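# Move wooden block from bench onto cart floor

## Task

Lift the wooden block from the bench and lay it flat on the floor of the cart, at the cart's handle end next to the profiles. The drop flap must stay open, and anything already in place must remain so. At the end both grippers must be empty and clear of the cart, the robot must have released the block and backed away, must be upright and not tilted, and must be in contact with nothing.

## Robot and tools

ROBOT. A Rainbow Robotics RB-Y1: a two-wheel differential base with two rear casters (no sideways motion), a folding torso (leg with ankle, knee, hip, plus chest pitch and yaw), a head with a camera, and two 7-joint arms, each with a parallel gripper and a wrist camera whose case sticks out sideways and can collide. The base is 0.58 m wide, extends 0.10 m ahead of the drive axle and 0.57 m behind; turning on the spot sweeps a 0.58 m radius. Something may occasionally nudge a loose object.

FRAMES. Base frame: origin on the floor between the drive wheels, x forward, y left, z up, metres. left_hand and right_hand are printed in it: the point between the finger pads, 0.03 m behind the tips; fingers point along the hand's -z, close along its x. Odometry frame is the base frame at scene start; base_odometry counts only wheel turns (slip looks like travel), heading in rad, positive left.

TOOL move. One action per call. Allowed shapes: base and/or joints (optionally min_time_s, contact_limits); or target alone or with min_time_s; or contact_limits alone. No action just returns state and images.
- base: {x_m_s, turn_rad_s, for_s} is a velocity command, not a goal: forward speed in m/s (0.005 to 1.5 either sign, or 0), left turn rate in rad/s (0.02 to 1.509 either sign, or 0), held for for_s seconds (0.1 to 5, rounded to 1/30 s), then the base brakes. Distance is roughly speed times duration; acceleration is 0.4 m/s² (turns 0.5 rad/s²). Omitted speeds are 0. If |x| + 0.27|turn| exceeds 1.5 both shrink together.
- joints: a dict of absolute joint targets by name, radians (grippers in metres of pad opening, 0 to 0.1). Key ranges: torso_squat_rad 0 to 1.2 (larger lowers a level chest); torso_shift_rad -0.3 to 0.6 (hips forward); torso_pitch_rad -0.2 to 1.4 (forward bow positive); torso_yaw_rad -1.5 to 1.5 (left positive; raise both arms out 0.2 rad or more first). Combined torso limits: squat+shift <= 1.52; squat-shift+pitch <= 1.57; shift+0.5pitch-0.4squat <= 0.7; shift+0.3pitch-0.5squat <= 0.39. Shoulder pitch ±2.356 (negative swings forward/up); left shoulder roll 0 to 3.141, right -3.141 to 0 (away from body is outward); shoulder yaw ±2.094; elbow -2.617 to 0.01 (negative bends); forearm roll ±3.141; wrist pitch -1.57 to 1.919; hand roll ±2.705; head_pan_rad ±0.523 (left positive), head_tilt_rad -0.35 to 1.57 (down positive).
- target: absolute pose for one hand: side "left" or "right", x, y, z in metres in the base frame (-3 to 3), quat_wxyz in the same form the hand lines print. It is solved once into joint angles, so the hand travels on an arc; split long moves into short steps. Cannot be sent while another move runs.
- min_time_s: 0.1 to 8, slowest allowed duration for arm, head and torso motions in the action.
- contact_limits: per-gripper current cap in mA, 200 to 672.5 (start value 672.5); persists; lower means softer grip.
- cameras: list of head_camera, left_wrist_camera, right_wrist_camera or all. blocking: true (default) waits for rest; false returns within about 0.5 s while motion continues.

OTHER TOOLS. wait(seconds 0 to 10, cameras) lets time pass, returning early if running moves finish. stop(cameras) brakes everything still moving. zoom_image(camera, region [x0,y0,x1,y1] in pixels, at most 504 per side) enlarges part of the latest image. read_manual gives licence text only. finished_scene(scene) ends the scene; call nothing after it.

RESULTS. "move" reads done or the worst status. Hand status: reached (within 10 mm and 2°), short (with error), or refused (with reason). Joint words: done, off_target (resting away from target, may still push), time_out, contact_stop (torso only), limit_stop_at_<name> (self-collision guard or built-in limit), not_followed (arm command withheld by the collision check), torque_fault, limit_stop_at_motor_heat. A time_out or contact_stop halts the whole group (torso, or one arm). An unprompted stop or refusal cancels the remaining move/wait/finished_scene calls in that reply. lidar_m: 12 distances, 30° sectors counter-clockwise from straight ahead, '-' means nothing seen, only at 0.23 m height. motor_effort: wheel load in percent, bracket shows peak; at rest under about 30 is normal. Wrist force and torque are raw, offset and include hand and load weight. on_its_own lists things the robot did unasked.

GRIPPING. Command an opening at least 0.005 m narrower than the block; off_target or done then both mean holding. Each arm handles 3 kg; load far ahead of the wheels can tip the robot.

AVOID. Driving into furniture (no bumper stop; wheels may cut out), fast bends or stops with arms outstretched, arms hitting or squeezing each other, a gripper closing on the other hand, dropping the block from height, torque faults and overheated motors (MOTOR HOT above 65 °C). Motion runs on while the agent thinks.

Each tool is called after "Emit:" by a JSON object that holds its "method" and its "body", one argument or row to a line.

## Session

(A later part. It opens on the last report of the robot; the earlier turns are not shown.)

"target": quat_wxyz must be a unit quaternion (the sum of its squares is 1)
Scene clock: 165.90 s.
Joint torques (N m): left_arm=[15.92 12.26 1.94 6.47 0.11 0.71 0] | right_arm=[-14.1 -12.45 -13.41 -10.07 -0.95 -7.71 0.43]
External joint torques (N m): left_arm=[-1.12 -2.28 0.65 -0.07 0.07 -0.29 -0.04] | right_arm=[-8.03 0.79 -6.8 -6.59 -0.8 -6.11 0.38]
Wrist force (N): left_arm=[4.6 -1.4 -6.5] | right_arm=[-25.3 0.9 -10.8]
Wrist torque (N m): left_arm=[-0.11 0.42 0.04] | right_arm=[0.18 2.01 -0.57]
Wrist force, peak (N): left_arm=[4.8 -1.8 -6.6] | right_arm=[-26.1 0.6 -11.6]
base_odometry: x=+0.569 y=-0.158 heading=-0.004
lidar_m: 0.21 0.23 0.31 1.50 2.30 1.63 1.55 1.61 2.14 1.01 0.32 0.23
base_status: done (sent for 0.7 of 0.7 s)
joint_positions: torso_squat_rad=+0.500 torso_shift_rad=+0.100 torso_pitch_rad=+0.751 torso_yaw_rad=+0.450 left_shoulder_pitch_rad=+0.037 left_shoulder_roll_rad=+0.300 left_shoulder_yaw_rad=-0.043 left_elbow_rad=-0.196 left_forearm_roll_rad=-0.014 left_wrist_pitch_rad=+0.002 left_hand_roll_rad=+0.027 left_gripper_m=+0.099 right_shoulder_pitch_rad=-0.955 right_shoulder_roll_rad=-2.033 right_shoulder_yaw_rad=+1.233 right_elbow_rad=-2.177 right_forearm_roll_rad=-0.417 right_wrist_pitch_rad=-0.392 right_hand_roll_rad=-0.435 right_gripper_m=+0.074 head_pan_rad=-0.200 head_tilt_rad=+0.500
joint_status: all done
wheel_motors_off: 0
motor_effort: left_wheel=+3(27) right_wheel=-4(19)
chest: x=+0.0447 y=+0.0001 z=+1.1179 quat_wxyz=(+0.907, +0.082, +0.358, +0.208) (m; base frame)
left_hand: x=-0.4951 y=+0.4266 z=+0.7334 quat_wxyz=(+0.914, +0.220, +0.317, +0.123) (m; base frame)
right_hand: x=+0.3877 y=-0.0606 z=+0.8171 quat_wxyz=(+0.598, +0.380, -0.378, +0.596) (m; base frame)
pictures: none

Emit:
{"method": "move", "body": {
  "target": {"side":"right","x":0.405,"y":-0.05,"z":0.83,"quat_wxyz":[0.7304,0.4654,-0.2687,0.4217]},
  "min_time_s": 1.5
}}

Emit:
{"method": "move", "body": {
  "joints": {"torso_squat_rad":0.9,"head_tilt_rad":0.35,"head_pan_rad":-0.35},
  "min_time_s": 2.5,
  "cameras": ["head_camera","right_wrist_camera"]
}}

Scene clock: 169.20 s.
Joint torques (N m): left_arm=[15.88 12.61 2.38 6.49 -0.1 0.77 0.09] | right_arm=[-13.63 -11.49 -15.42 -9.06 -0.66 -7.2 0.57]
External joint torques (N m): left_arm=[-1.16 -1.93 1.09 -0.05 -0.13 -0.23 0.05] | right_arm=[-6.9 2.02 -8.27 -5.86 -0.46 -5.7 0.53]
Motor temperatures (°C): left_arm=[31 28 32 36 34 32 37] | right_arm=[35 30 32 32 36 39 34]
Wrist force (N): left_arm=[4.4 -1.3 -6.3] | right_arm=[-21.9 -11.6 -11.1]
Wrist torque (N m): left_arm=[-0.13 0.40 0.07] | right_arm=[-0.65 1.54 -0.70]
Wrist force, peak (N): left_arm=[5.5 -2.0 -6.6] | right_arm=[-26.8 1.4 -11.4]
move: done
base_odometry: x=+0.569 y=-0.158 heading=-0.004
lidar_m: 0.22 0.22 0.29 1.50 2.30 1.63 1.54 1.61 2.14 1.02 0.34 0.23
base_status: not commanded
joint_positions: torso_squat_rad=+0.500 torso_shift_rad=+0.100 torso_pitch_rad=+0.751 torso_yaw_rad=+0.450 left_shoulder_pitch_rad=+0.037 left_shoulder_roll_rad=+0.300 left_shoulder_yaw_rad=-0.043 left_elbow_rad=-0.196 left_forearm_roll_rad=-0.014 left_wrist_pitch_rad=+0.002 left_hand_roll_rad=+0.027 left_gripper_m=+0.099 right_shoulder_pitch_rad=-0.878 right_shoulder_roll_rad=-2.031 right_shoulder_yaw_rad=+1.085 right_elbow_rad=-2.171 right_forearm_roll_rad=-0.369 right_wrist_pitch_rad=-0.365 right_hand_roll_rad=-1.063 right_gripper_m=+0.074 head_pan_rad=-0.200 head_tilt_rad=+0.500
joint_status: all done
wheel_motors_off: 0
motor_effort: left_wheel=+3(4) right_wheel=-2(6)
chest: x=+0.0447 y=+0.0001 z=+1.1179 quat_wxyz=(+0.907, +0.082, +0.358, +0.208) (m; base frame)
left_hand: x=-0.4951 y=+0.4266 z=+0.7334 quat_wxyz=(+0.914, +0.220, +0.317, +0.123) (m; base frame)
right_hand: x=+0.4047 y=-0.0514 z=+0.8281 quat_wxyz=(+0.733, +0.462, -0.273, +0.418) (m; base frame)
right_hand_status: reached (checked arc, planned for 1.5 s): 2 mm and 0.8 deg off.
pictures: none

Scene clock: 172.00 s.
Joint torques (N m): left_arm=[15.78 12.34 2.04 6.44 0.06 0.94 0] | right_arm=[-13.5 -11.34 -15.51 -9.02 -0.78 -6.8 0.49]
External joint torques (N m): left_arm=[-1.26 -2.2 0.75 -0.1 0.02 -0.06 -0.04] | right_arm=[-6.77 2.17 -8.36 -5.82 -0.58 -5.31 0.45]
Wrist force (N): left_arm=[4.4 -1.7 -5.4] | right_arm=[-22.4 -11.3 -11.3]
Wrist torque (N m): left_arm=[-0.10 0.44 0.04] | right_arm=[-0.65 1.65 -0.73]
Wrist force, peak (N): left_arm=[5.0 -2.2 -6.6] | right_arm=[-23.3 -11.7 -11.1]
move: done
base_odometry: x=+0.569 y=-0.158 heading=-0.004
lidar_m: 0.21 0.22 0.29 1.49 2.29 1.63 1.55 1.62 2.15 1.01 0.33 0.23
base_status: not commanded
joint_positions: torso_squat_rad=+0.900 torso_shift_rad=+0.100 torso_pitch_rad=+0.751 torso_yaw_rad=+0.450 left_shoulder_pitch_rad=+0.037 left_shoulder_roll_rad=+0.300 left_shoulder_yaw_rad=-0.043 left_elbow_rad=-0.196 left_forearm_roll_rad=-0.014 left_wrist_pitch_rad=+0.002 left_hand_roll_rad=+0.027 left_gripper_m=+0.099 right_shoulder_pitch_rad=-0.878 right_shoulder_roll_rad=-2.031 right_shoulder_yaw_rad=+1.085 right_elbow_rad=-2.171 right_forearm_roll_rad=-0.369 right_wrist_pitch_rad=-0.365 right_hand_roll_rad=-1.063 right_gripper_m=+0.074 head_pan_rad=-0.350 head_tilt_rad=+0.350
joint_status: all done
wheel_motors_off: 0
motor_effort: left_wheel=+3(5) right_wheel=-3(5)
chest: x=+0.0267 y=+0.0001 z=+0.9397 quat_wxyz=(+0.907, +0.082, +0.357, +0.208) (m; base frame)
left_hand: x=-0.5131 y=+0.4266 z=+0.5551 quat_wxyz=(+0.915, +0.220, +0.317, +0.123) (m; base frame)
right_hand: x=+0.3867 y=-0.0515 z=+0.6499 quat_wxyz=(+0.733, +0.462, -0.273, +0.418) (m; base frame)
pictures: head_camera, right_wrist_camera
camera_calibration:
head_camera: T_world_to_cam=[[0.0594075, -0.993557, -0.0965133, 0.101537], [-0.864975, -0.00297419, -0.501806, 0.743516], [0.498286, 0.113293, -0.859579, 0.777332], [0, 0, 0, 1]] pos_world=[0.249757, 0.0150285, 1.05108]
right_wrist_camera: T_world_to_cam=[[-0.475334, -0.343837, -0.809836, 0.691265], [-0.771147, -0.280298, 0.571633, -0.0605984], [-0.423544, 0.896219, -0.131913, 0.367803], [0, 0, 0, 1]] pos_world=[0.437632, -0.108935, 0.642969]

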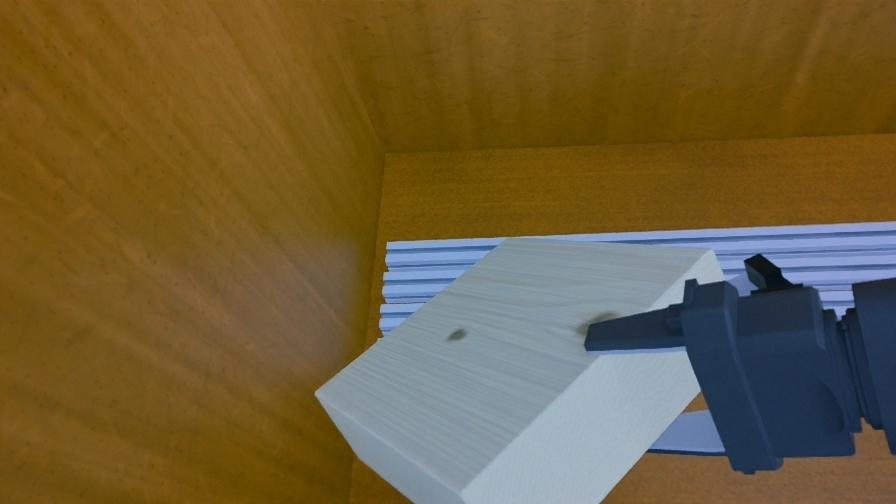

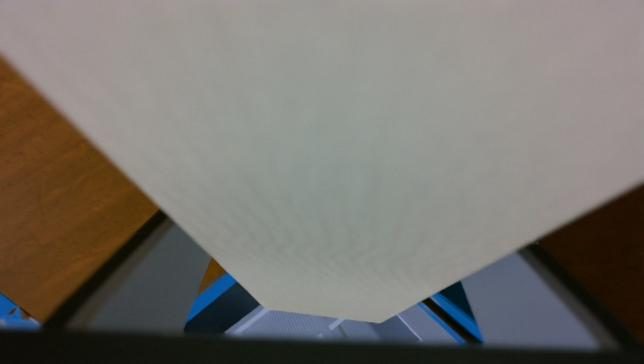

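Emit:
{"method": "move", "body": {
  "target": {"side":"right","x":0.39,"y":-0.05,"z":0.56,"quat_wxyz":[0.7304,0.4654,-0.2687,0.4217]},
  "min_time_s": 1.2,
  "cameras": ["head_camera"]
}}

Emit:
{"method": "move", "body": {
  "target": {"side":"right","x":0.39,"y":-0.05,"z":0.51,"quat_wxyz":[0.7304,0.4654,-0.2687,0.4217]},
  "min_time_s": 1.2,
  "cameras": ["head_camera"]
}}

Scene clock: 179.33 s.
Joint torques (N m): left_arm=[15.97 12.54 2.16 6.34 -0.12 0.83 0.07] | right_arm=[-15.08 -11.61 -13.65 -10.46 -1.12 -6.95 0.93]
External joint torques (N m): left_arm=[-1.06 -2.01 0.87 -0.2 -0.16 -0.17 0.03] | right_arm=[-7.8 1.79 -6.82 -6.69 -0.87 -5.44 0.89]
Wrist force (N): left_arm=[5.1 -1.4 -5.8] | right_arm=[-21.8 -11.4 -11.2]
Wrist torque (N m): left_arm=[-0.12 0.46 0.04] | right_arm=[-0.71 1.49 -0.82]
Wrist force, peak (N): left_arm=[4.7 -1.7 -6.9] | right_arm=[-25.2 -9.8 -11.2]
move: done
base_odometry: x=+0.569 y=-0.158 heading=-0.004
lidar_m: 0.21 0.22 0.31 1.48 2.29 1.63 1.55 1.62 2.14 1.02 0.33 0.23
base_status: not commanded
joint_positions: torso_squat_rad=+0.900 torso_shift_rad=+0.100 torso_pitch_rad=+0.751 torso_yaw_rad=+0.450 left_shoulder_pitch_rad=+0.037 left_shoulder_roll_rad=+0.300 left_shoulder_yaw_rad=-0.043 left_elbow_rad=-0.196 left_forearm_roll_rad=-0.014 left_wrist_pitch_rad=+0.002 left_hand_roll_rad=+0.027 left_gripper_m=+0.099 right_shoulder_pitch_rad=-0.846 right_shoulder_roll_rad=-1.749 right_shoulder_yaw_rad=+1.155 right_elbow_rad=-1.854 right_forearm_roll_rad=-0.231 right_wrist_pitch_rad=-0.439 right_hand_roll_rad=-1.042 right_gripper_m=+0.074 head_pan_rad=-0.350 head_tilt_rad=+0.350
joint_status: all done
wheel_motors_off: 0
motor_effort: left_wheel=+4(4) right_wheel=-3(6)
chest: x=+0.0267 y=+0.0001 z=+0.9397 quat_wxyz=(+0.907, +0.082, +0.357, +0.208) (m; base frame)
left_hand: x=-0.5131 y=+0.4266 z=+0.5551 quat_wxyz=(+0.914, +0.220, +0.317, +0.123) (m; base frame)
right_hand: x=+0.3893 y=-0.0514 z=+0.5583 quat_wxyz=(+0.732, +0.463, -0.268, +0.421) (m; base frame)
right_hand_status: reached (checked arc, planned for 1.2 s): 2 mm and 0.4 deg off.
pictures: head_camera
camera_calibration:
head_camera: T_world_to_cam=[[0.059412, -0.993556, -0.0965185, 0.101542], [-0.865018, -0.00298539, -0.501731, 0.743449], [0.49821, 0.113299, -0.859622, 0.777396], [0, 0, 0, 1]] pos_world=[0.249757, 0.0150285, 1.05108]

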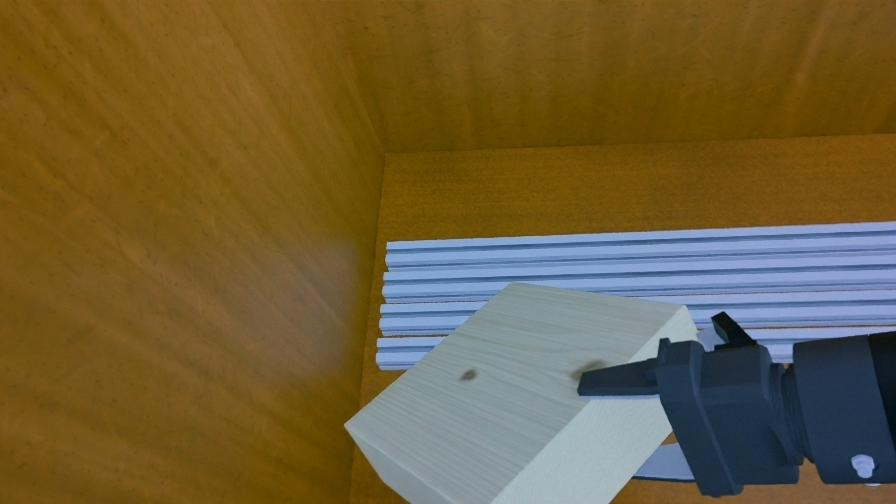

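Scene clock: 180.87 s.
Joint torques (N m): left_arm=[16 12.53 1.77 6.49 -0.07 0.83 0.03] | right_arm=[-14.09 -9.81 -10.7 -10.17 -1.38 -6.72 0.36]
External joint torques (N m): left_arm=[-1.04 -2.01 0.48 -0.05 -0.11 -0.16 0] | right_arm=[-6.59 3.16 -4.31 -6.49 -1.09 -5.19 0.31]
Wrist force (N): left_arm=[4.3 -1.8 -6.5] | right_arm=[-19.1 -10.0 -8.6]
Wrist torque (N m): left_arm=[-0.08 0.35 0.04] | right_arm=[-1.07 1.27 -0.25]
Wrist force, peak (N): left_arm=[4.8 -1.0 -6.9] | right_arm=[-23.2 -13.0 -10.5]
move: done
base_odometry: x=+0.569 y=-0.158 heading=-0.004
lidar_m: 0.21 0.22 0.31 1.49 2.29 1.63 1.54 1.61 2.15 0.99 0.33 0.23
base_status: not commanded
joint_positions: torso_squat_rad=+0.900 torso_shift_rad=+0.100 torso_pitch_rad=+0.751 torso_yaw_rad=+0.450 left_shoulder_pitch_rad=+0.037 left_shoulder_roll_rad=+0.300 left_shoulder_yaw_rad=-0.043 left_elbow_rad=-0.196 left_forearm_roll_rad=-0.014 left_wrist_pitch_rad=+0.002 left_hand_roll_rad=+0.027 left_gripper_m=+0.099 right_shoulder_pitch_rad=-0.843 right_shoulder_roll_rad=-1.597 right_shoulder_yaw_rad=+1.188 right_elbow_rad=-1.646 right_forearm_roll_rad=-0.184 right_wrist_pitch_rad=-0.510 right_hand_roll_rad=-1.020 right_gripper_m=+0.074 head_pan_rad=-0.350 head_tilt_rad=+0.350
joint_status: all done
wheel_motors_off: 0
motor_effort: left_wheel=+3(4) right_wheel=-4(5)
chest: x=+0.0267 y=+0.0001 z=+0.9397 quat_wxyz=(+0.907, +0.082, +0.357, +0.208) (m; base frame)
left_hand: x=-0.5131 y=+0.4266 z=+0.5551 quat_wxyz=(+0.914, +0.220, +0.317, +0.123) (m; base frame)
right_hand: x=+0.3895 y=-0.0515 z=+0.5088 quat_wxyz=(+0.732, +0.463, -0.268, +0.422) (m; base frame)
right_hand_status: reached (checked arc, planned for 1.2 s): 2 mm and 0.4 deg off.
pictures: head_camera
camera_calibration:
head_camera: T_world_to_cam=[[0.059412, -0.993556, -0.0965185, 0.101542], [-0.865018, -0.00298539, -0.501731, 0.743449], [0.49821, 0.113299, -0.859622, 0.777396], [0, 0, 0, 1]] pos_world=[0.249757, 0.0150285, 1.05108]

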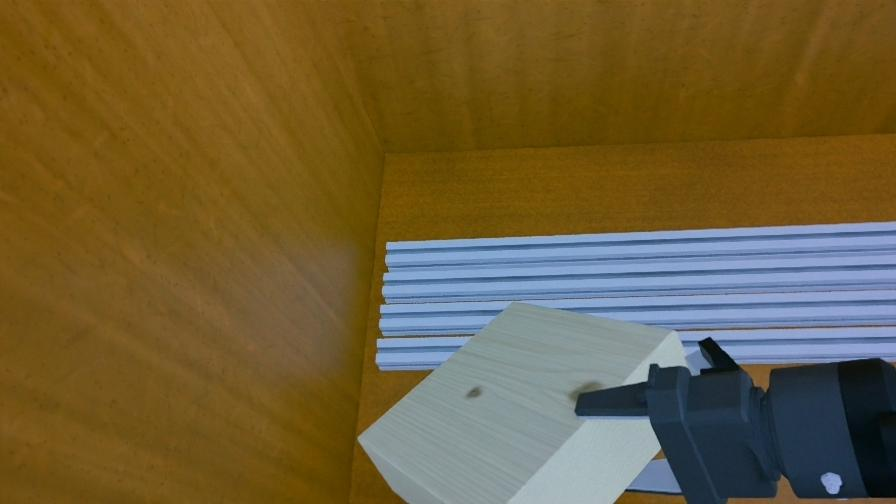

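Emit:
{"method": "move", "body": {
  "target": {"side":"right","x":0.395,"y":-0.05,"z":0.48,"quat_wxyz":[0.6691,0.4263,-0.3271,0.5135]},
  "min_time_s": 1.2
}}

Emit:
{"method": "move", "body": {
  "target": {"side":"right","x":0.395,"y":-0.05,"z":0.455,"quat_wxyz":[0.5964,0.38,-0.38,0.5964]},
  "min_time_s": 1.2,
  "cameras": ["head_camera","right_wrist_camera"]
}}

Scene clock: 185.97 s.
Joint torques (N m): left_arm=[15.98 12.61 2.3 6.44 -0.12 0.69 0.07] | right_arm=[-12.39 -9.04 -11.99 -11.21 -0.8 -7.4 0.96]
External joint torques (N m): left_arm=[-1.05 -1.94 1.01 -0.1 -0.16 -0.31 0.04] | right_arm=[-4.64 3.64 -5.83 -7.76 -0.41 -5.9 0.92]
Wrist force (N): left_arm=[4.3 -2.0 -6.4] | right_arm=[-23.1 -10.2 -10.2]
Wrist torque (N m): left_arm=[-0.06 0.37 0.02] | right_arm=[-0.43 1.59 -1.12]
Wrist force, peak (N): left_arm=[5.1 -1.4 -6.6] | right_arm=[-25.3 -8.0 -10.9]
move: done
base_odometry: x=+0.569 y=-0.158 heading=-0.004
lidar_m: 0.21 0.23 0.29 1.50 2.29 1.64 1.55 1.61 2.13 1.01 0.34 0.22
base_status: not commanded
joint_positions: torso_squat_rad=+0.900 torso_shift_rad=+0.100 torso_pitch_rad=+0.751 torso_yaw_rad=+0.450 left_shoulder_pitch_rad=+0.037 left_shoulder_roll_rad=+0.300 left_shoulder_yaw_rad=-0.043 left_elbow_rad=-0.196 left_forearm_roll_rad=-0.014 left_wrist_pitch_rad=+0.002 left_hand_roll_rad=+0.027 left_gripper_m=+0.099 right_shoulder_pitch_rad=-0.829 right_shoulder_roll_rad=-1.492 right_shoulder_yaw_rad=+1.163 right_elbow_rad=-1.481 right_forearm_roll_rad=-0.098 right_wrist_pitch_rad=-0.575 right_hand_roll_rad=-0.805 right_gripper_m=+0.074 head_pan_rad=-0.350 head_tilt_rad=+0.350
joint_status: all done
wheel_motors_off: 0
motor_effort: left_wheel=+2(3) right_wheel=-4(5)
chest: x=+0.0267 y=+0.0001 z=+0.9397 quat_wxyz=(+0.907, +0.082, +0.357, +0.208) (m; base frame)
left_hand: x=-0.5131 y=+0.4266 z=+0.5551 quat_wxyz=(+0.915, +0.220, +0.317, +0.123) (m; base frame)
right_hand: x=+0.3949 y=-0.0518 z=+0.4788 quat_wxyz=(+0.672, +0.423, -0.325, +0.514) (m; base frame)
right_hand_status: reached (checked arc, planned for 1.2 s): 2 mm and 0.5 deg off.
pictures: none

Scene clock: 187.50 s.
Joint torques (N m): left_arm=[16.07 12.15 2.01 6.42 -0.05 0.77 -0.03] | right_arm=[-10.99 -8.03 -10.58 -10.68 -0.99 -7.21 0.88]
External joint torques (N m): left_arm=[-0.97 -2.4 0.72 -0.12 -0.09 -0.23 -0.07] | right_arm=[-3.24 4.25 -4.75 -7.37 -0.52 -5.73 0.83]
Wrist force (N): left_arm=[4.7 -2.1 -6.1] | right_arm=[-23.0 -5.4 -9.7]
Wrist torque (N m): left_arm=[-0.05 0.48 0.05] | right_arm=[-0.01 1.68 -1.00]
Wrist force, peak (N): left_arm=[4.8 -1.9 -6.6] | right_arm=[-26.5 -0.8 -11.5]
move: done
base_odometry: x=+0.569 y=-0.158 heading=-0.004
lidar_m: 0.20 0.22 0.30 1.50 2.31 1.63 1.55 1.62 2.15 1.00 0.32 0.23
base_status: not commanded
joint_positions: torso_squat_rad=+0.900 torso_shift_rad=+0.100 torso_pitch_rad=+0.751 torso_yaw_rad=+0.450 left_shoulder_pitch_rad=+0.037 left_shoulder_roll_rad=+0.300 left_shoulder_yaw_rad=-0.043 left_elbow_rad=-0.196 left_forearm_roll_rad=-0.014 left_wrist_pitch_rad=+0.002 left_hand_roll_rad=+0.027 left_gripper_m=+0.099 right_shoulder_pitch_rad=-0.805 right_shoulder_roll_rad=-1.398 right_shoulder_yaw_rad=+1.124 right_elbow_rad=-1.342 right_forearm_roll_rad=-0.029 right_wrist_pitch_rad=-0.633 right_hand_roll_rad=-0.565 right_gripper_m=+0.074 head_pan_rad=-0.350 head_tilt_rad=+0.350
joint_status: all done
wheel_motors_off: 0
motor_effort: left_wheel=+2(3) right_wheel=-4(6)
chest: x=+0.0267 y=+0.0001 z=+0.9397 quat_wxyz=(+0.907, +0.082, +0.357, +0.208) (m; base frame)
left_hand: x=-0.5131 y=+0.4266 z=+0.5551 quat_wxyz=(+0.915, +0.220, +0.317, +0.123) (m; base frame)
right_hand: x=+0.3951 y=-0.0518 z=+0.4539 quat_wxyz=(+0.599, +0.377, -0.377, +0.597) (m; base frame)
right_hand_status: reached (checked arc, planned for 1.2 s): 2 mm and 0.5 deg off.
pictures: head_camera, right_wrist_camera
camera_calibration:
head_camera: T_world_to_cam=[[0.059417, -0.993557, -0.096508, 0.101529], [-0.864974, -0.00298498, -0.501808, 0.743518], [0.498286, 0.113293, -0.859579, 0.777332], [0, 0, 0, 1]] pos_world=[0.249757, 0.0150285, 1.05108]
right_wrist_camera: T_world_to_cam=[[0.0273703, -0.406562, -0.913213, 0.381435], [-0.862168, -0.471927, 0.184261, 0.259613], [-0.505883, 0.782299, -0.363441, 0.477486], [0, 0, 0, 1]] pos_world=[0.454942, -0.0959411, 0.474033]

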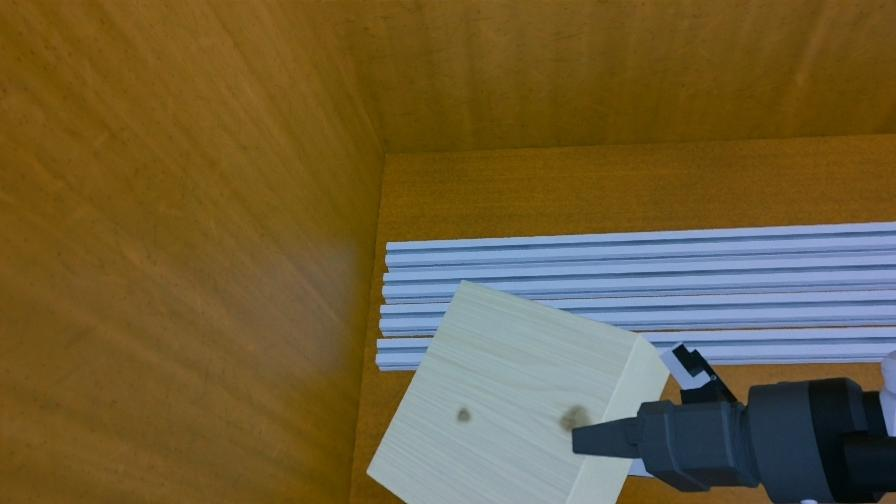

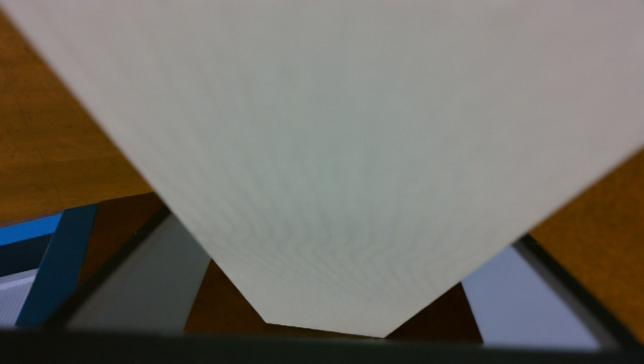

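Emit:
{"method": "move", "body": {
  "target": {"side":"right","x":0.4,"y":-0.05,"z":0.54,"quat_wxyz":[0.5964,0.38,-0.38,0.5964]},
  "min_time_s": 1.2
}}

Emit:
{"method": "move", "body": {
  "target": {"side":"right","x":0.405,"y":-0.05,"z":0.54,"quat_wxyz":[0.5,0.5,-0.2418,0.6645]},
  "min_time_s": 1.5,
  "cameras": ["head_camera","right_wrist_camera"]
}}

Scene clock: 194.03 s.
Joint torques (N m): left_arm=[16.04 12.34 2.35 6.49 -0.05 0.76 0] | right_arm=[-14.53 -13.2 -14.91 -10.93 -2.01 -6.72 0.48]
External joint torques (N m): left_arm=[-1 -2.21 1.06 -0.05 -0.09 -0.23 -0.04] | right_arm=[-6.94 0.29 -7.96 -7.21 -1.63 -5.29 0.43]
Wrist force (N): left_arm=[3.9 -1.6 -6.1] | right_arm=[-25.3 1.5 -11.5]
Wrist torque (N m): left_arm=[-0.06 0.35 0.03] | right_arm=[0.37 1.96 -0.56]
Wrist force, peak (N): left_arm=[4.7 -2.0 -6.8] | right_arm=[-28.5 -4.8 -10.9]
move: done
base_odometry: x=+0.569 y=-0.158 heading=-0.004
lidar_m: 0.21 0.22 0.30 1.49 2.30 1.65 1.55 1.62 2.15 1.01 0.32 0.23
base_status: not commanded
joint_positions: torso_squat_rad=+0.900 torso_shift_rad=+0.100 torso_pitch_rad=+0.751 torso_yaw_rad=+0.450 left_shoulder_pitch_rad=+0.037 left_shoulder_roll_rad=+0.300 left_shoulder_yaw_rad=-0.043 left_elbow_rad=-0.196 left_forearm_roll_rad=-0.014 left_wrist_pitch_rad=+0.002 left_hand_roll_rad=+0.027 left_gripper_m=+0.099 right_shoulder_pitch_rad=-0.794 right_shoulder_roll_rad=-1.668 right_shoulder_yaw_rad=+1.074 right_elbow_rad=-1.735 right_forearm_roll_rad=-0.092 right_wrist_pitch_rad=-0.486 right_hand_roll_rad=-0.630 right_gripper_m=+0.074 head_pan_rad=-0.350 head_tilt_rad=+0.350
joint_status: all done
wheel_motors_off: 0
motor_effort: left_wheel=+3(4) right_wheel=-3(7)
chest: x=+0.0267 y=+0.0001 z=+0.9397 quat_wxyz=(+0.907, +0.082, +0.357, +0.208) (m; base frame)
left_hand: x=-0.5131 y=+0.4266 z=+0.5551 quat_wxyz=(+0.914, +0.220, +0.317, +0.123) (m; base frame)
right_hand: x=+0.3994 y=-0.0513 z=+0.5382 quat_wxyz=(+0.598, +0.379, -0.378, +0.597) (m; base frame)
right_hand_status: reached (checked arc, planned for 1.2 s): 2 mm and 0.3 deg off.
pictures: none

Scene clock: 195.87 s.
Joint torques (N m): left_arm=[15.72 12.5 2.09 6.4 -0.05 0.86 -0.03] | right_arm=[-17.29 -7.7 -10.37 -9.46 -5.5 -6.24 0.42]
External joint torques (N m): left_arm=[-1.32 -2.04 0.8 -0.14 -0.09 -0.14 -0.07] | right_arm=[-5.49 3.71 -3.02 -7.28 -4.21 -5.19 0.37]
Wrist force (N): left_arm=[4.4 -1.9 -6.2] | right_arm=[-24.1 -11.4 -5.5]
Wrist torque (N m): left_arm=[-0.09 0.41 0.05] | right_arm=[-0.20 1.82 -0.55]
Wrist force, peak (N): left_arm=[4.1 -1.4 -6.9] | right_arm=[-38.0 -33.8 -3.6]
move: done
base_odometry: x=+0.569 y=-0.158 heading=-0.004
lidar_m: 0.21 0.22 0.29 1.50 2.30 1.63 1.55 1.62 2.16 1.01 0.33 0.23
base_status: not commanded
joint_positions: torso_squat_rad=+0.900 torso_shift_rad=+0.100 torso_pitch_rad=+0.751 torso_yaw_rad=+0.450 left_shoulder_pitch_rad=+0.037 left_shoulder_roll_rad=+0.300 left_shoulder_yaw_rad=-0.043 left_elbow_rad=-0.196 left_forearm_roll_rad=-0.014 left_wrist_pitch_rad=+0.002 left_hand_roll_rad=+0.027 left_gripper_m=+0.099 right_shoulder_pitch_rad=-1.222 right_shoulder_roll_rad=-1.464 right_shoulder_yaw_rad=+1.290 right_elbow_rad=-1.265 right_forearm_roll_rad=+0.409 right_wrist_pitch_rad=-1.095 right_hand_roll_rad=-1.130 right_gripper_m=+0.076 head_pan_rad=-0.350 head_tilt_rad=+0.350
joint_status: all done
wheel_motors_off: 0
motor_effort: left_wheel=+2(4) right_wheel=-6(10)
chest: x=+0.0267 y=+0.0001 z=+0.9397 quat_wxyz=(+0.907, +0.082, +0.357, +0.208) (m; base frame)
left_hand: x=-0.5131 y=+0.4266 z=+0.5551 quat_wxyz=(+0.914, +0.220, +0.317, +0.123) (m; base frame)
right_hand: x=+0.4051 y=-0.0513 z=+0.5389 quat_wxyz=(+0.503, +0.497, -0.241, +0.665) (m; base frame)
right_hand_status: reached (checked arc, planned for 1.5 s): 2 mm and 0.4 deg off.
pictures: head_camera, right_wrist_camera
camera_calibration:
head_camera: T_world_to_cam=[[0.059412, -0.993556, -0.0965185, 0.101542], [-0.865018, -0.00298539, -0.501731, 0.743449], [0.49821, 0.113299, -0.859622, 0.777396], [0, 0, 0, 1]] pos_world=[0.249757, 0.0150285, 1.05108]
right_wrist_camera: T_world_to_cam=[[0.0154397, -0.395283, -0.91843, 0.467199], [-0.570257, -0.757987, 0.316643, 0.0485891], [-0.821321, 0.518852, -0.237116, 0.559297], [0, 0, 0, 1]] pos_world=[0.479857, -0.068687, 0.546322]

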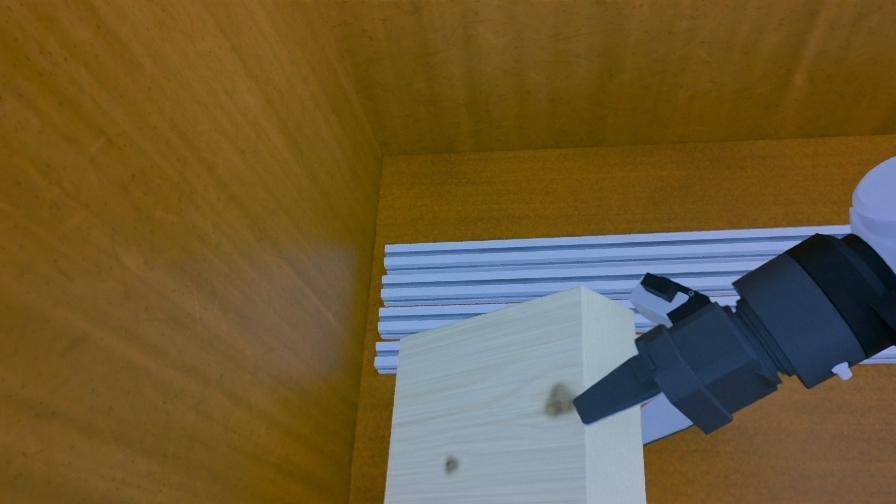

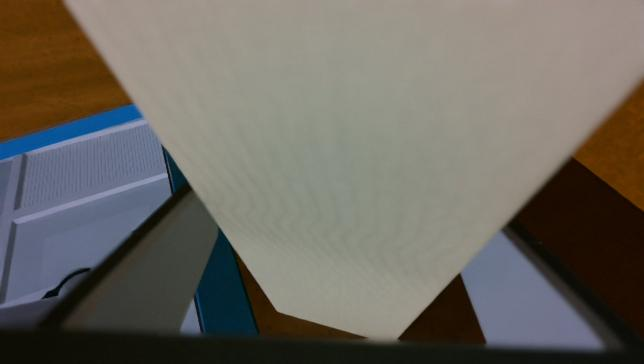

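Emit:
{"method": "move", "body": {
  "target": {"side":"right","x":0.435,"y":-0.03,"z":0.53,"quat_wxyz":[0.5,0.5,-0.2418,0.6645]},
  "min_time_s": 1.0,
  "cameras": ["head_camera"]
}}

Scene clock: 200.73 s.
Joint torques (N m): left_arm=[15.9 12.28 2.17 6.36 0.02 0.81 0] | right_arm=[-23.03 -7.69 -14.77 -6.52 -6.45 -4.7 0.45]
External joint torques (N m): left_arm=[-1.14 -2.27 0.88 -0.18 -0.02 -0.18 -0.04] | right_arm=[-9.18 2.42 -7.76 -4.64 -5.07 -3.68 0.41]
Wrist force (N): left_arm=[4.1 -1.7 -5.5] | right_arm=[-25.7 -4.3 -9.8]
Wrist torque (N m): left_arm=[-0.11 0.36 0.07] | right_arm=[-0.15 1.79 -0.75]
Wrist force, peak (N): left_arm=[4.5 -2.5 -7.1] | right_arm=[-28.7 -7.4 -6.4]
move: done
base_odometry: x=+0.569 y=-0.158 heading=-0.004
lidar_m: 0.21 0.21 0.30 1.50 2.29 1.62 1.54 1.62 2.16 0.99 0.33 0.22
base_status: not commanded
joint_positions: torso_squat_rad=+0.900 torso_shift_rad=+0.100 torso_pitch_rad=+0.751 torso_yaw_rad=+0.450 left_shoulder_pitch_rad=+0.037 left_shoulder_roll_rad=+0.300 left_shoulder_yaw_rad=-0.043 left_elbow_rad=-0.196 left_forearm_roll_rad=-0.014 left_wrist_pitch_rad=+0.002 left_hand_roll_rad=+0.027 left_gripper_m=+0.099 right_shoulder_pitch_rad=-1.298 right_shoulder_roll_rad=-1.319 right_shoulder_yaw_rad=+1.288 right_elbow_rad=-1.034 right_forearm_roll_rad=+0.451 right_wrist_pitch_rad=-1.193 right_hand_roll_rad=-1.155 right_gripper_m=+0.076 head_pan_rad=-0.350 head_tilt_rad=+0.350
joint_status: all done
wheel_motors_off: 0
motor_effort: left_wheel=+3(3) right_wheel=-3(7)
chest: x=+0.0267 y=+0.0001 z=+0.9397 quat_wxyz=(+0.907, +0.082, +0.357, +0.208) (m; base frame)
left_hand: x=-0.5131 y=+0.4266 z=+0.5551 quat_wxyz=(+0.914, +0.220, +0.317, +0.123) (m; base frame)
right_hand: x=+0.4339 y=-0.0314 z=+0.5286 quat_wxyz=(+0.503, +0.497, -0.241, +0.665) (m; base frame)
right_hand_status: reached (checked arc, planned for 1.0 s): 2 mm and 0.5 deg off.
pictures: head_camera
camera_calibration:
head_camera: T_world_to_cam=[[0.059412, -0.993556, -0.0965185, 0.101542], [-0.865018, -0.00298539, -0.501731, 0.743449], [0.49821, 0.113299, -0.859622, 0.777396], [0, 0, 0, 1]] pos_world=[0.249757, 0.0150285, 1.05108]

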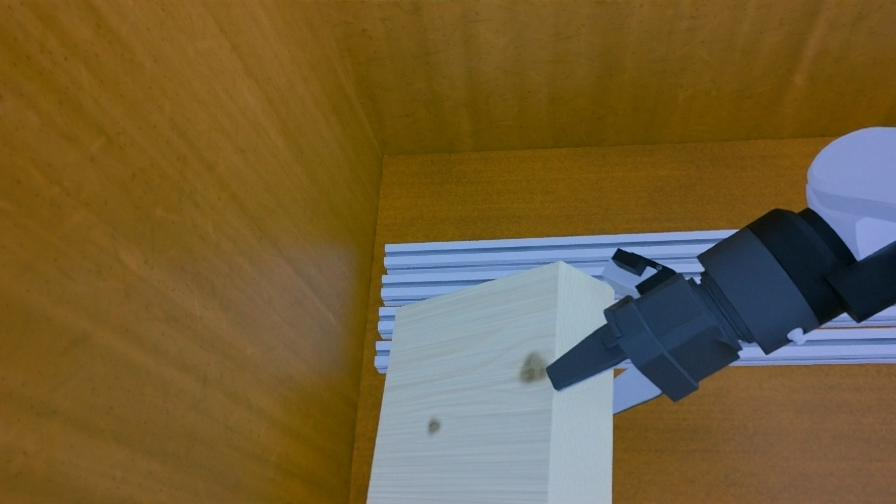

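Emit:
{"method": "move", "body": {
  "target": {"side":"right","x":0.432,"y":-0.02,"z":0.48,"quat_wxyz":[0.5,0.5,-0.2418,0.6645]},
  "min_time_s": 1.2
}}

Emit:
{"method": "move", "body": {
  "target": {"side":"right","x":0.432,"y":-0.02,"z":0.45,"quat_wxyz":[0.5,0.5,-0.2418,0.6645]},
  "min_time_s": 1.2,
  "cameras": ["head_camera","right_wrist_camera"]
}}

Scene clock: 204.50 s.
Joint torques (N m): left_arm=[15.67 12.51 2.13 6.5 -0.1 0.82 0.06] | right_arm=[-13.99 -4.23 -3.95 -2.9 -2.3 -3.09 -1.38]
External joint torques (N m): left_arm=[-1.36 -2.03 0.84 -0.03 -0.14 -0.18 0.02] | right_arm=[0.87 4.43 1.1 -1.69 -0.99 -1.89 -1.43]
Wrist force (N): left_arm=[4.4 -2.2 -6.1] | right_arm=[-10.9 -0.2 -0.2]
Wrist torque (N m): left_arm=[-0.04 0.38 0.04] | right_arm=[-1.27 0.13 1.22]
Wrist force, peak (N): left_arm=[4.6 -2.2 -6.7] | right_arm=[-27.9 -4.2 -10.0]
move: done
base_odometry: x=+0.569 y=-0.158 heading=-0.004
lidar_m: 0.21 0.22 0.29 1.50 2.30 1.64 1.55 1.61 2.14 1.01 0.33 0.22
base_status: not commanded
joint_positions: torso_squat_rad=+0.900 torso_shift_rad=+0.100 torso_pitch_rad=+0.750 torso_yaw_rad=+0.450 left_shoulder_pitch_rad=+0.037 left_shoulder_roll_rad=+0.300 left_shoulder_yaw_rad=-0.043 left_elbow_rad=-0.196 left_forearm_roll_rad=-0.014 left_wrist_pitch_rad=+0.002 left_hand_roll_rad=+0.027 left_gripper_m=+0.099 right_shoulder_pitch_rad=-1.291 right_shoulder_roll_rad=-1.090 right_shoulder_yaw_rad=+1.300 right_elbow_rad=-0.651 right_forearm_roll_rad=+0.446 right_wrist_pitch_rad=-1.315 right_hand_roll_rad=-1.021 right_gripper_m=+0.075 head_pan_rad=-0.350 head_tilt_rad=+0.350
joint_status: all done
wheel_motors_off: 0
motor_effort: left_wheel=+3(4) right_wheel=-4(6)
chest: x=+0.0264 y=+0.0000 z=+0.9398 quat_wxyz=(+0.907, +0.082, +0.357, +0.208) (m; base frame)
left_hand: x=-0.5130 y=+0.4266 z=+0.5548 quat_wxyz=(+0.915, +0.220, +0.316, +0.123) (m; base frame)
right_hand: x=+0.4324 y=-0.0205 z=+0.4808 quat_wxyz=(+0.502, +0.497, -0.243, +0.665) (m; base frame)
right_hand_status: reached (checked arc, planned for 1.2 s): 1 mm and 0.4 deg off.
pictures: none

Scene clock: 206.03 s.
Joint torques (N m): left_arm=[15.55 12.47 2.29 6.24 -0.05 0.82 -0.07] | right_arm=[-16.33 -2.13 -1.08 -1.64 -0.48 -2.21 0.47]
External joint torques (N m): left_arm=[-1.47 -2.07 1 -0.3 -0.09 -0.18 -0.1] | right_arm=[-0.95 5.12 1.82 -1.47 0.74 -0.9 0.42]
Wrist force (N): left_arm=[4.4 -2.0 -6.5] | right_arm=[-10.9 -3.0 1.7]
Wrist torque (N m): left_arm=[-0.05 0.37 0.04] | right_arm=[-0.47 -1.13 -0.90]
Wrist force, peak (N): left_arm=[4.9 -2.2 -6.7] | right_arm=[8.3 23.2 18.9]
move: short
base_odometry: x=+0.569 y=-0.158 heading=-0.004
lidar_m: 0.21 0.22 0.31 1.49 2.30 1.63 1.55 1.62 2.15 4.61 0.32 0.23
base_status: not commanded
joint_positions: torso_squat_rad=+0.900 torso_shift_rad=+0.100 torso_pitch_rad=+0.750 torso_yaw_rad=+0.450 left_shoulder_pitch_rad=+0.037 left_shoulder_roll_rad=+0.300 left_shoulder_yaw_rad=-0.043 left_elbow_rad=-0.196 left_forearm_roll_rad=-0.014 left_wrist_pitch_rad=+0.002 left_hand_roll_rad=+0.027 left_gripper_m=+0.099 right_shoulder_pitch_rad=-1.304 right_shoulder_roll_rad=-0.893 right_shoulder_yaw_rad=+1.304 right_elbow_rad=-0.267 right_forearm_roll_rad=+0.450 right_wrist_pitch_rad=-1.431 right_hand_roll_rad=-0.906 right_gripper_m=+0.074 head_pan_rad=-0.350 head_tilt_rad=+0.350
joint_status: all done
wheel_motors_off: 0
motor_effort: left_wheel=+1(7) right_wheel=-1(6)
chest: x=+0.0264 y=+0.0000 z=+0.9399 quat_wxyz=(+0.907, +0.082, +0.357, +0.208) (m; base frame)
left_hand: x=-0.5130 y=+0.4266 z=+0.5548 quat_wxyz=(+0.915, +0.220, +0.316, +0.123) (m; base frame)
right_hand: x=+0.4321 y=-0.0207 z=+0.4505 quat_wxyz=(+0.513, +0.480, -0.246, +0.668) (m; base frame)
right_hand_status: short (checked arc, as near as the solve gets, planned for 1.2 s): 1 mm and 2.8 deg off. The place is met; only the turn is off.
pictures: head_camera, right_wrist_camera
camera_calibration:
head_camera: T_world_to_cam=[[0.0592696, -0.99357, -0.0964668, 0.101493], [-0.864536, -0.00277794, -0.502563, 0.743965], [0.499064, 0.113186, -0.859142, 0.777282], [0, 0, 0, 1]] pos_world=[0.249256, 0.0149294, 1.05148]
right_wrist_camera: T_world_to_cam=[[0.0291823, -0.417231, -0.908332, 0.386725], [-0.596389, -0.736521, 0.319151, 0.125802], [-0.802165, 0.532406, -0.270325, 0.551631], [0, 0, 0, 1]] pos_world=[0.506241, -0.0396819, 0.460245]

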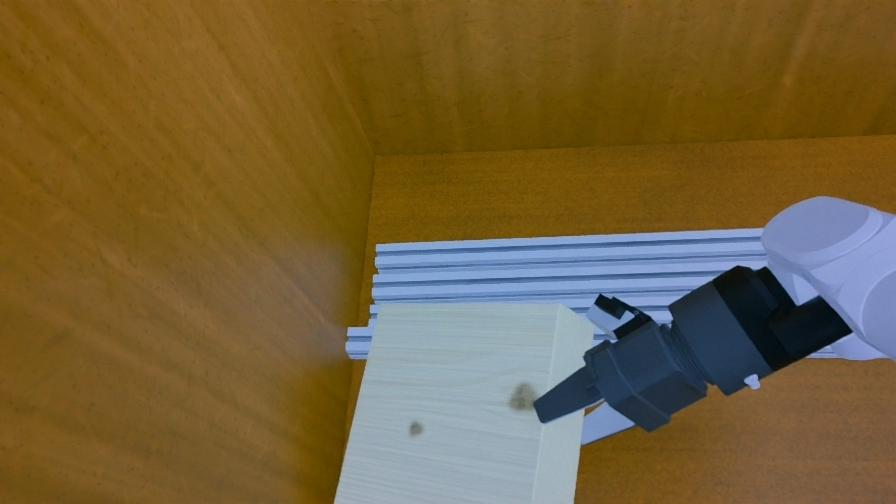

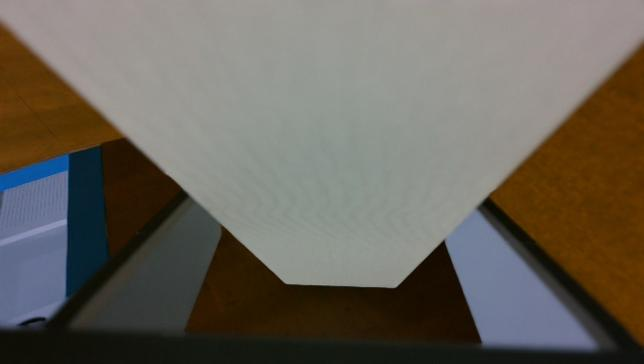

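Emit:
{"method": "move", "body": {
  "target": {"side":"right","x":0.42,"y":-0.12,"z":0.54,"quat_wxyz":[0.5,0.5,-0.2418,0.6645]},
  "min_time_s": 1.5,
  "cameras": ["head_camera"]
}}

Emit:
{"method": "move", "body": {
  "joints": {"torso_yaw_rad":0.75,"head_pan_rad":-0.5},
  "min_time_s": 2,
  "cameras": ["head_camera"]
}}

Scene clock: 213.57 s.
Joint torques (N m): left_arm=[15.84 12.46 2.18 6.34 0.05 0.88 -0.06] | right_arm=[-9.78 -14.44 -8.1 -1.18 -1.62 -1.22 -0.19]
External joint torques (N m): left_arm=[-1.18 -2.09 0.89 -0.2 0.01 -0.11 -0.09] | right_arm=[1.01 -0.84 -1.57 -0.52 -0.32 0.02 -0.24]
Wrist force (N): left_arm=[3.9 -2.1 -6.2] | right_arm=[-5.8 0.5 -1.3]
Wrist torque (N m): left_arm=[-0.01 0.32 0.05] | right_arm=[-0.20 -0.26 -0.06]
Wrist force, peak (N): left_arm=[4.9 -2.0 -6.6] | right_arm=[-24.0 -2.6 -9.7]
move: done
base_odometry: x=+0.569 y=-0.158 heading=-0.004
lidar_m: 0.21 0.22 0.29 1.49 2.30 1.64 1.54 1.62 2.15 1.01 0.33 0.23
base_status: not commanded
joint_positions: torso_squat_rad=+0.900 torso_shift_rad=+0.100 torso_pitch_rad=+0.750 torso_yaw_rad=+0.450 left_shoulder_pitch_rad=+0.037 left_shoulder_roll_rad=+0.300 left_shoulder_yaw_rad=-0.043 left_elbow_rad=-0.196 left_forearm_roll_rad=-0.014 left_wrist_pitch_rad=+0.002 left_hand_roll_rad=+0.027 left_gripper_m=+0.099 right_shoulder_pitch_rad=-1.200 right_shoulder_roll_rad=-1.503 right_shoulder_yaw_rad=+1.302 right_elbow_rad=-1.060 right_forearm_roll_rad=+0.347 right_wrist_pitch_rad=-1.323 right_hand_roll_rad=-1.002 right_gripper_m=+0.040 head_pan_rad=-0.350 head_tilt_rad=+0.350
joint_status: all done
wheel_motors_off: 0
on_its_own: right_gripper_m moved -0.034 to your old target +0.040
motor_effort: left_wheel=+4(5) right_wheel=-5(6)
chest: x=+0.0265 y=+0.0000 z=+0.9398 quat_wxyz=(+0.907, +0.082, +0.357, +0.208) (m; base frame)
left_hand: x=-0.5131 y=+0.4266 z=+0.5549 quat_wxyz=(+0.915, +0.220, +0.316, +0.123) (m; base frame)
right_hand: x=+0.4200 y=-0.1199 z=+0.5400 quat_wxyz=(+0.499, +0.502, -0.241, +0.664) (m; base frame)
right_hand_status: reached (checked arc, planned for 1.5 s): 0 mm and 0.3 deg off.
pictures: head_camera
camera_calibration:
head_camera: T_world_to_cam=[[0.0593879, -0.993557, -0.0965238, 0.1016], [-0.864686, -0.00288615, -0.502305, 0.743857], [0.49879, 0.113294, -0.859286, 0.777305], [0, 0, 0, 1]] pos_world=[0.249457, 0.0150288, 1.05138]

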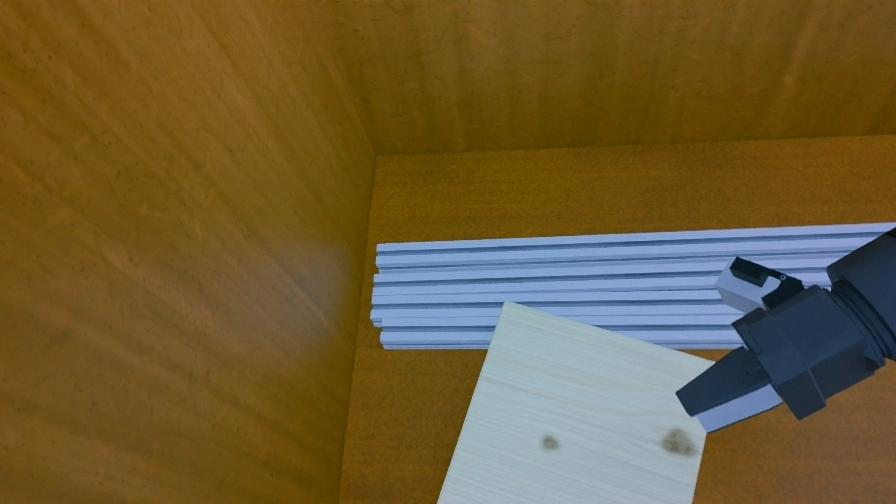

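Scene clock: 215.83 s.
Joint torques (N m): left_arm=[12.75 16.42 2.55 5.32 0.09 0.58 0.03] | right_arm=[-11.32 -10.31 -8.05 -2.12 -1.83 -1.06 -0.14]
External joint torques (N m): left_arm=[-1.01 -2.78 0.85 -0.07 0.03 -0.23 0] | right_arm=[0.93 -0.86 -0.97 0.02 -0.37 0.07 -0.19]
Wrist force (N): left_arm=[4.0 -2.9 -5.7] | right_arm=[-6.0 1.0 -0.2]
Wrist torque (N m): left_arm=[-0.02 0.41 0.05] | right_arm=[-0.22 -0.27 -0.04]
Wrist force, peak (N): left_arm=[3.8 -3.8 -6.6] | right_arm=[-6.4 1.0 -1.0]
move: done
base_odometry: x=+0.569 y=-0.158 heading=-0.004
lidar_m: 0.21 0.22 0.29 1.49 2.29 1.62 1.55 1.59 2.14 1.00 0.33 0.23
base_status: not commanded
joint_positions: torso_squat_rad=+0.900 torso_shift_rad=+0.100 torso_pitch_rad=+0.750 torso_yaw_rad=+0.750 left_shoulder_pitch_rad=+0.037 left_shoulder_roll_rad=+0.300 left_shoulder_yaw_rad=-0.043 left_elbow_rad=-0.196 left_forearm_roll_rad=-0.014 left_wrist_pitch_rad=+0.002 left_hand_roll_rad=+0.027 left_gripper_m=+0.099 right_shoulder_pitch_rad=-1.200 right_shoulder_roll_rad=-1.503 right_shoulder_yaw_rad=+1.302 right_elbow_rad=-1.061 right_forearm_roll_rad=+0.347 right_wrist_pitch_rad=-1.323 right_hand_roll_rad=-1.002 right_gripper_m=+0.040 head_pan_rad=-0.500 head_tilt_rad=+0.350
joint_status: all done
wheel_motors_off: 0
motor_effort: left_wheel=+4(4) right_wheel=-5(6)
chest: x=+0.0265 y=+0.0000 z=+0.9398 quat_wxyz=(+0.866, +0.134, +0.341, +0.341) (m; base frame)
left_hand: x=-0.6010 y=+0.3685 z=+0.6368 quat_wxyz=(+0.868, +0.276, +0.324, +0.254) (m; base frame)
right_hand: x=+0.4275 y=+0.0511 z=+0.5329 quat_wxyz=(+0.369, +0.573, -0.251, +0.687) (m; base frame)
pictures: head_camera
camera_calibration:
head_camera: T_world_to_cam=[[0.167092, -0.966085, -0.196874, 0.196115], [-0.861987, -0.0462127, -0.50482, 0.745654], [0.478601, 0.254054, -0.840475, 0.761429], [0, 0, 0, 1]] pos_world=[0.245554, 0.0304785, 1.05499]

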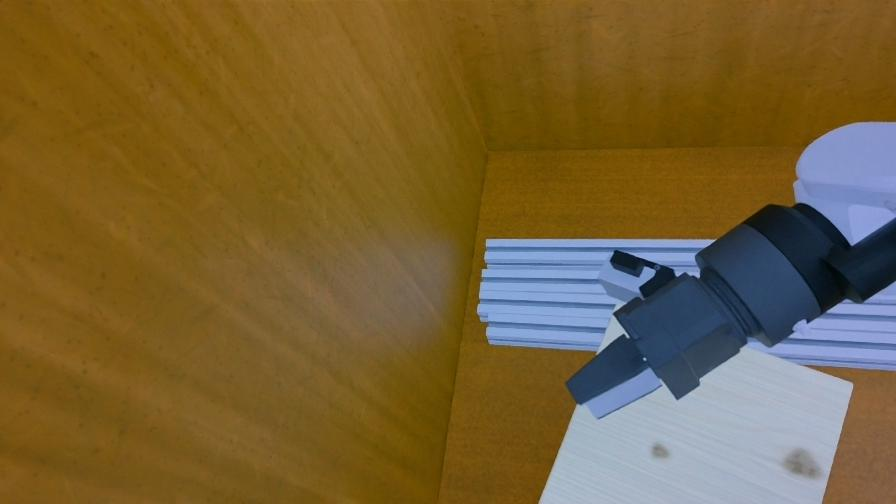

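Emit:
{"method": "move", "body": {
  "target": {"side":"right","x":0.42,"y":-0.1,"z":0.66,"quat_wxyz":[0.5,0.5,-0.2418,0.6645]},
  "min_time_s": 1.2
}}

Emit:
{"method": "move", "body": {
  "joints": {"right_gripper_m":0.0}
}}

Emit:
{"method": "move", "body": {
  "target": {"side":"right","x":0.46,"y":-0.28,"z":0.56,"quat_wxyz":[0.9848,0.1736,0,0]},
  "min_time_s": 2,
  "cameras": ["head_camera","right_wrist_camera"]
}}

Scene clock: 227.13 s.
Joint torques (N m): left_arm=[12.54 16.75 2.72 5.39 -0.04 0.57 -0.05] | right_arm=[-2.48 -14.35 -6.87 -0.34 -1.46 -1.11 -0.16]
External joint torques (N m): left_arm=[-1.22 -2.45 1.02 0.01 -0.1 -0.24 -0.09] | right_arm=[0.75 0.01 0.82 -0.17 -0.16 0 -0.21]
Wrist force (N): left_arm=[4.0 -2.5 -5.4] | right_arm=[-5.4 1.6 -1.1]
Wrist torque (N m): left_arm=[-0.04 0.38 0.08] | right_arm=[-0.30 -0.23 -0.01]
Wrist force, peak (N): left_arm=[3.4 -3.4 -7.1] | right_arm=[-6.8 1.2 -0.5]
move: done
base_odometry: x=+0.569 y=-0.158 heading=-0.004
lidar_m: 0.21 0.22 0.31 1.49 2.30 1.62 1.55 1.61 2.15 1.02 0.32 0.23
base_status: not commanded
joint_positions: torso_squat_rad=+0.900 torso_shift_rad=+0.100 torso_pitch_rad=+0.750 torso_yaw_rad=+0.750 left_shoulder_pitch_rad=+0.037 left_shoulder_roll_rad=+0.300 left_shoulder_yaw_rad=-0.043 left_elbow_rad=-0.196 left_forearm_roll_rad=-0.014 left_wrist_pitch_rad=+0.002 left_hand_roll_rad=+0.027 left_gripper_m=+0.099 right_shoulder_pitch_rad=-1.154 right_shoulder_roll_rad=-2.357 right_shoulder_yaw_rad=+1.353 right_elbow_rad=-1.793 right_forearm_roll_rad=+0.134 right_wrist_pitch_rad=-1.154 right_hand_roll_rad=-1.092 right_gripper_m=+0.040 head_pan_rad=-0.500 head_tilt_rad=+0.350
joint_status: all done
wheel_motors_off: 0
motor_effort: left_wheel=+3(5) right_wheel=-2(5)
chest: x=+0.0264 y=+0.0000 z=+0.9398 quat_wxyz=(+0.866, +0.134, +0.341, +0.341) (m; base frame)
left_hand: x=-0.6010 y=+0.3685 z=+0.6368 quat_wxyz=(+0.868, +0.276, +0.324, +0.254) (m; base frame)
right_hand: x=+0.4201 y=-0.0999 z=+0.6602 quat_wxyz=(+0.500, +0.500, -0.242, +0.665) (m; base frame)
right_hand_status: reached (checked arc, planned for 1.2 s): 0 mm and 0.0 deg off.
pictures: none

Scene clock: 228.07 s.
Joint torques (N m): left_arm=[12.68 16.5 2.59 5.28 0.05 0.66 0.01] | right_arm=[-2.15 -14.51 -6.51 -0.16 -1.65 -1.1 -0.01]
External joint torques (N m): left_arm=[-1.08 -2.7 0.89 -0.11 -0.01 -0.15 -0.02] | right_arm=[1.07 -0.15 1.17 0.01 -0.35 0.01 -0.06]
Wrist force (N): left_arm=[2.8 -2.5 -6.4] | right_arm=[-6.0 1.8 -1.5]
Wrist torque (N m): left_arm=[-0.04 0.25 0.07] | right_arm=[-0.32 -0.28 -0.03]
Wrist force, peak (N): left_arm=[3.5 -3.4 -5.9] | right_arm=[-6.2 0.9 -1.6]
move: done
base_odometry: x=+0.569 y=-0.158 heading=-0.004
lidar_m: 0.21 0.22 0.30 1.50 2.29 1.62 1.55 1.61 2.15 1.00 0.33 0.22
base_status: not commanded
joint_positions: torso_squat_rad=+0.900 torso_shift_rad=+0.100 torso_pitch_rad=+0.750 torso_yaw_rad=+0.750 left_shoulder_pitch_rad=+0.037 left_shoulder_roll_rad=+0.300 left_shoulder_yaw_rad=-0.043 left_elbow_rad=-0.196 left_forearm_roll_rad=-0.014 left_wrist_pitch_rad=+0.002 left_hand_roll_rad=+0.027 left_gripper_m=+0.099 right_shoulder_pitch_rad=-1.154 right_shoulder_roll_rad=-2.357 right_shoulder_yaw_rad=+1.353 right_elbow_rad=-1.793 right_forearm_roll_rad=+0.134 right_wrist_pitch_rad=-1.154 right_hand_roll_rad=-1.092 right_gripper_m=+0.000 head_pan_rad=-0.500 head_tilt_rad=+0.350
joint_status: all done
wheel_motors_off: 0
motor_effort: left_wheel=+3(4) right_wheel=-3(5)
chest: x=+0.0264 y=+0.0000 z=+0.9398 quat_wxyz=(+0.866, +0.134, +0.341, +0.341) (m; base frame)
left_hand: x=-0.6010 y=+0.3685 z=+0.6368 quat_wxyz=(+0.868, +0.276, +0.324, +0.254) (m; base frame)
right_hand: x=+0.4201 y=-0.0999 z=+0.6602 quat_wxyz=(+0.500, +0.500, -0.242, +0.665) (m; base frame)
pictures: none

Scene clock: 230.40 s.
Joint torques (N m): left_arm=[13.15 16.7 2.88 5.2 0 0.63 -0.03] | right_arm=[-1.53 -20.55 -0.99 2.45 -0.47 -0.48 -0.07]
External joint torques (N m): left_arm=[-0.61 -2.5 1.18 -0.19 -0.06 -0.18 -0.06] | right_arm=[0.9 -1.84 0.96 -0.15 -0.28 0.07 -0.08]
Wrist force (N): left_arm=[3.6 -3.5 -6.0] | right_arm=[-0.7 0.3 -4.8]
Wrist torque (N m): left_arm=[0.05 0.35 0.09] | right_arm=[-0.12 0.06 -0.01]
Wrist force, peak (N): left_arm=[3.6 -3.6 -6.5] | right_arm=[-6.2 0.8 -1.7]
move: done
base_odometry: x=+0.569 y=-0.158 heading=-0.004
lidar_m: 0.21 0.22 0.31 1.50 2.30 1.62 1.56 1.62 2.15 1.01 0.33 0.24
base_status: not commanded
joint_positions: torso_squat_rad=+0.900 torso_shift_rad=+0.100 torso_pitch_rad=+0.750 torso_yaw_rad=+0.750 left_shoulder_pitch_rad=+0.037 left_shoulder_roll_rad=+0.300 left_shoulder_yaw_rad=-0.043 left_elbow_rad=-0.196 left_forearm_roll_rad=-0.014 left_wrist_pitch_rad=+0.002 left_hand_roll_rad=+0.027 left_gripper_m=+0.099 right_shoulder_pitch_rad=-0.514 right_shoulder_roll_rad=-2.673 right_shoulder_yaw_rad=+1.400 right_elbow_rad=-1.928 right_forearm_roll_rad=-0.343 right_wrist_pitch_rad=-0.455 right_hand_roll_rad=-2.148 right_gripper_m=+0.000 head_pan_rad=-0.500 head_tilt_rad=+0.350
joint_status: all done
wheel_motors_off: 0
motor_effort: left_wheel=+4(4) right_wheel=-3(5)
chest: x=+0.0264 y=+0.0000 z=+0.9398 quat_wxyz=(+0.866, +0.134, +0.341, +0.341) (m; base frame)
left_hand: x=-0.6010 y=+0.3685 z=+0.6368 quat_wxyz=(+0.868, +0.276, +0.324, +0.254) (m; base frame)
right_hand: x=+0.4600 y=-0.2795 z=+0.5598 quat_wxyz=(+0.985, +0.174, -0.001, +0.000) (m; base frame)
right_hand_status: reached (checked arc, planned for 2.0 s): 0 mm and 0.2 deg off.
pictures: head_camera, right_wrist_camera
camera_calibration:
head_camera: T_world_to_cam=[[0.167126, -0.966083, -0.196859, 0.196108], [-0.861915, -0.0462131, -0.504942, 0.745679], [0.478718, 0.254064, -0.840405, 0.761374], [0, 0, 0, 1]] pos_world=[0.245454, 0.0304785, 1.05499]
right_wrist_camera: T_world_to_cam=[[-0.99916, -0.0183308, -0.0366476, 0.473748], [-0.0399485, 0.634825, 0.771623, -0.20906], [0.00912036, 0.772438, -0.635024, 0.639417], [0, 0, 0, 1]] pos_world=[0.459167, -0.35251, 0.584723]

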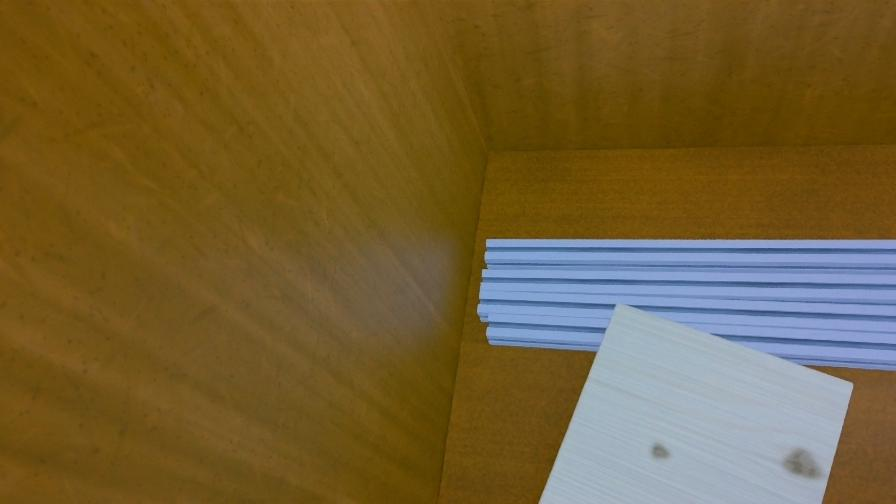

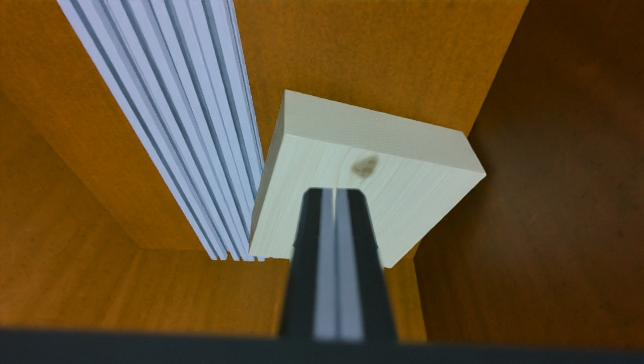

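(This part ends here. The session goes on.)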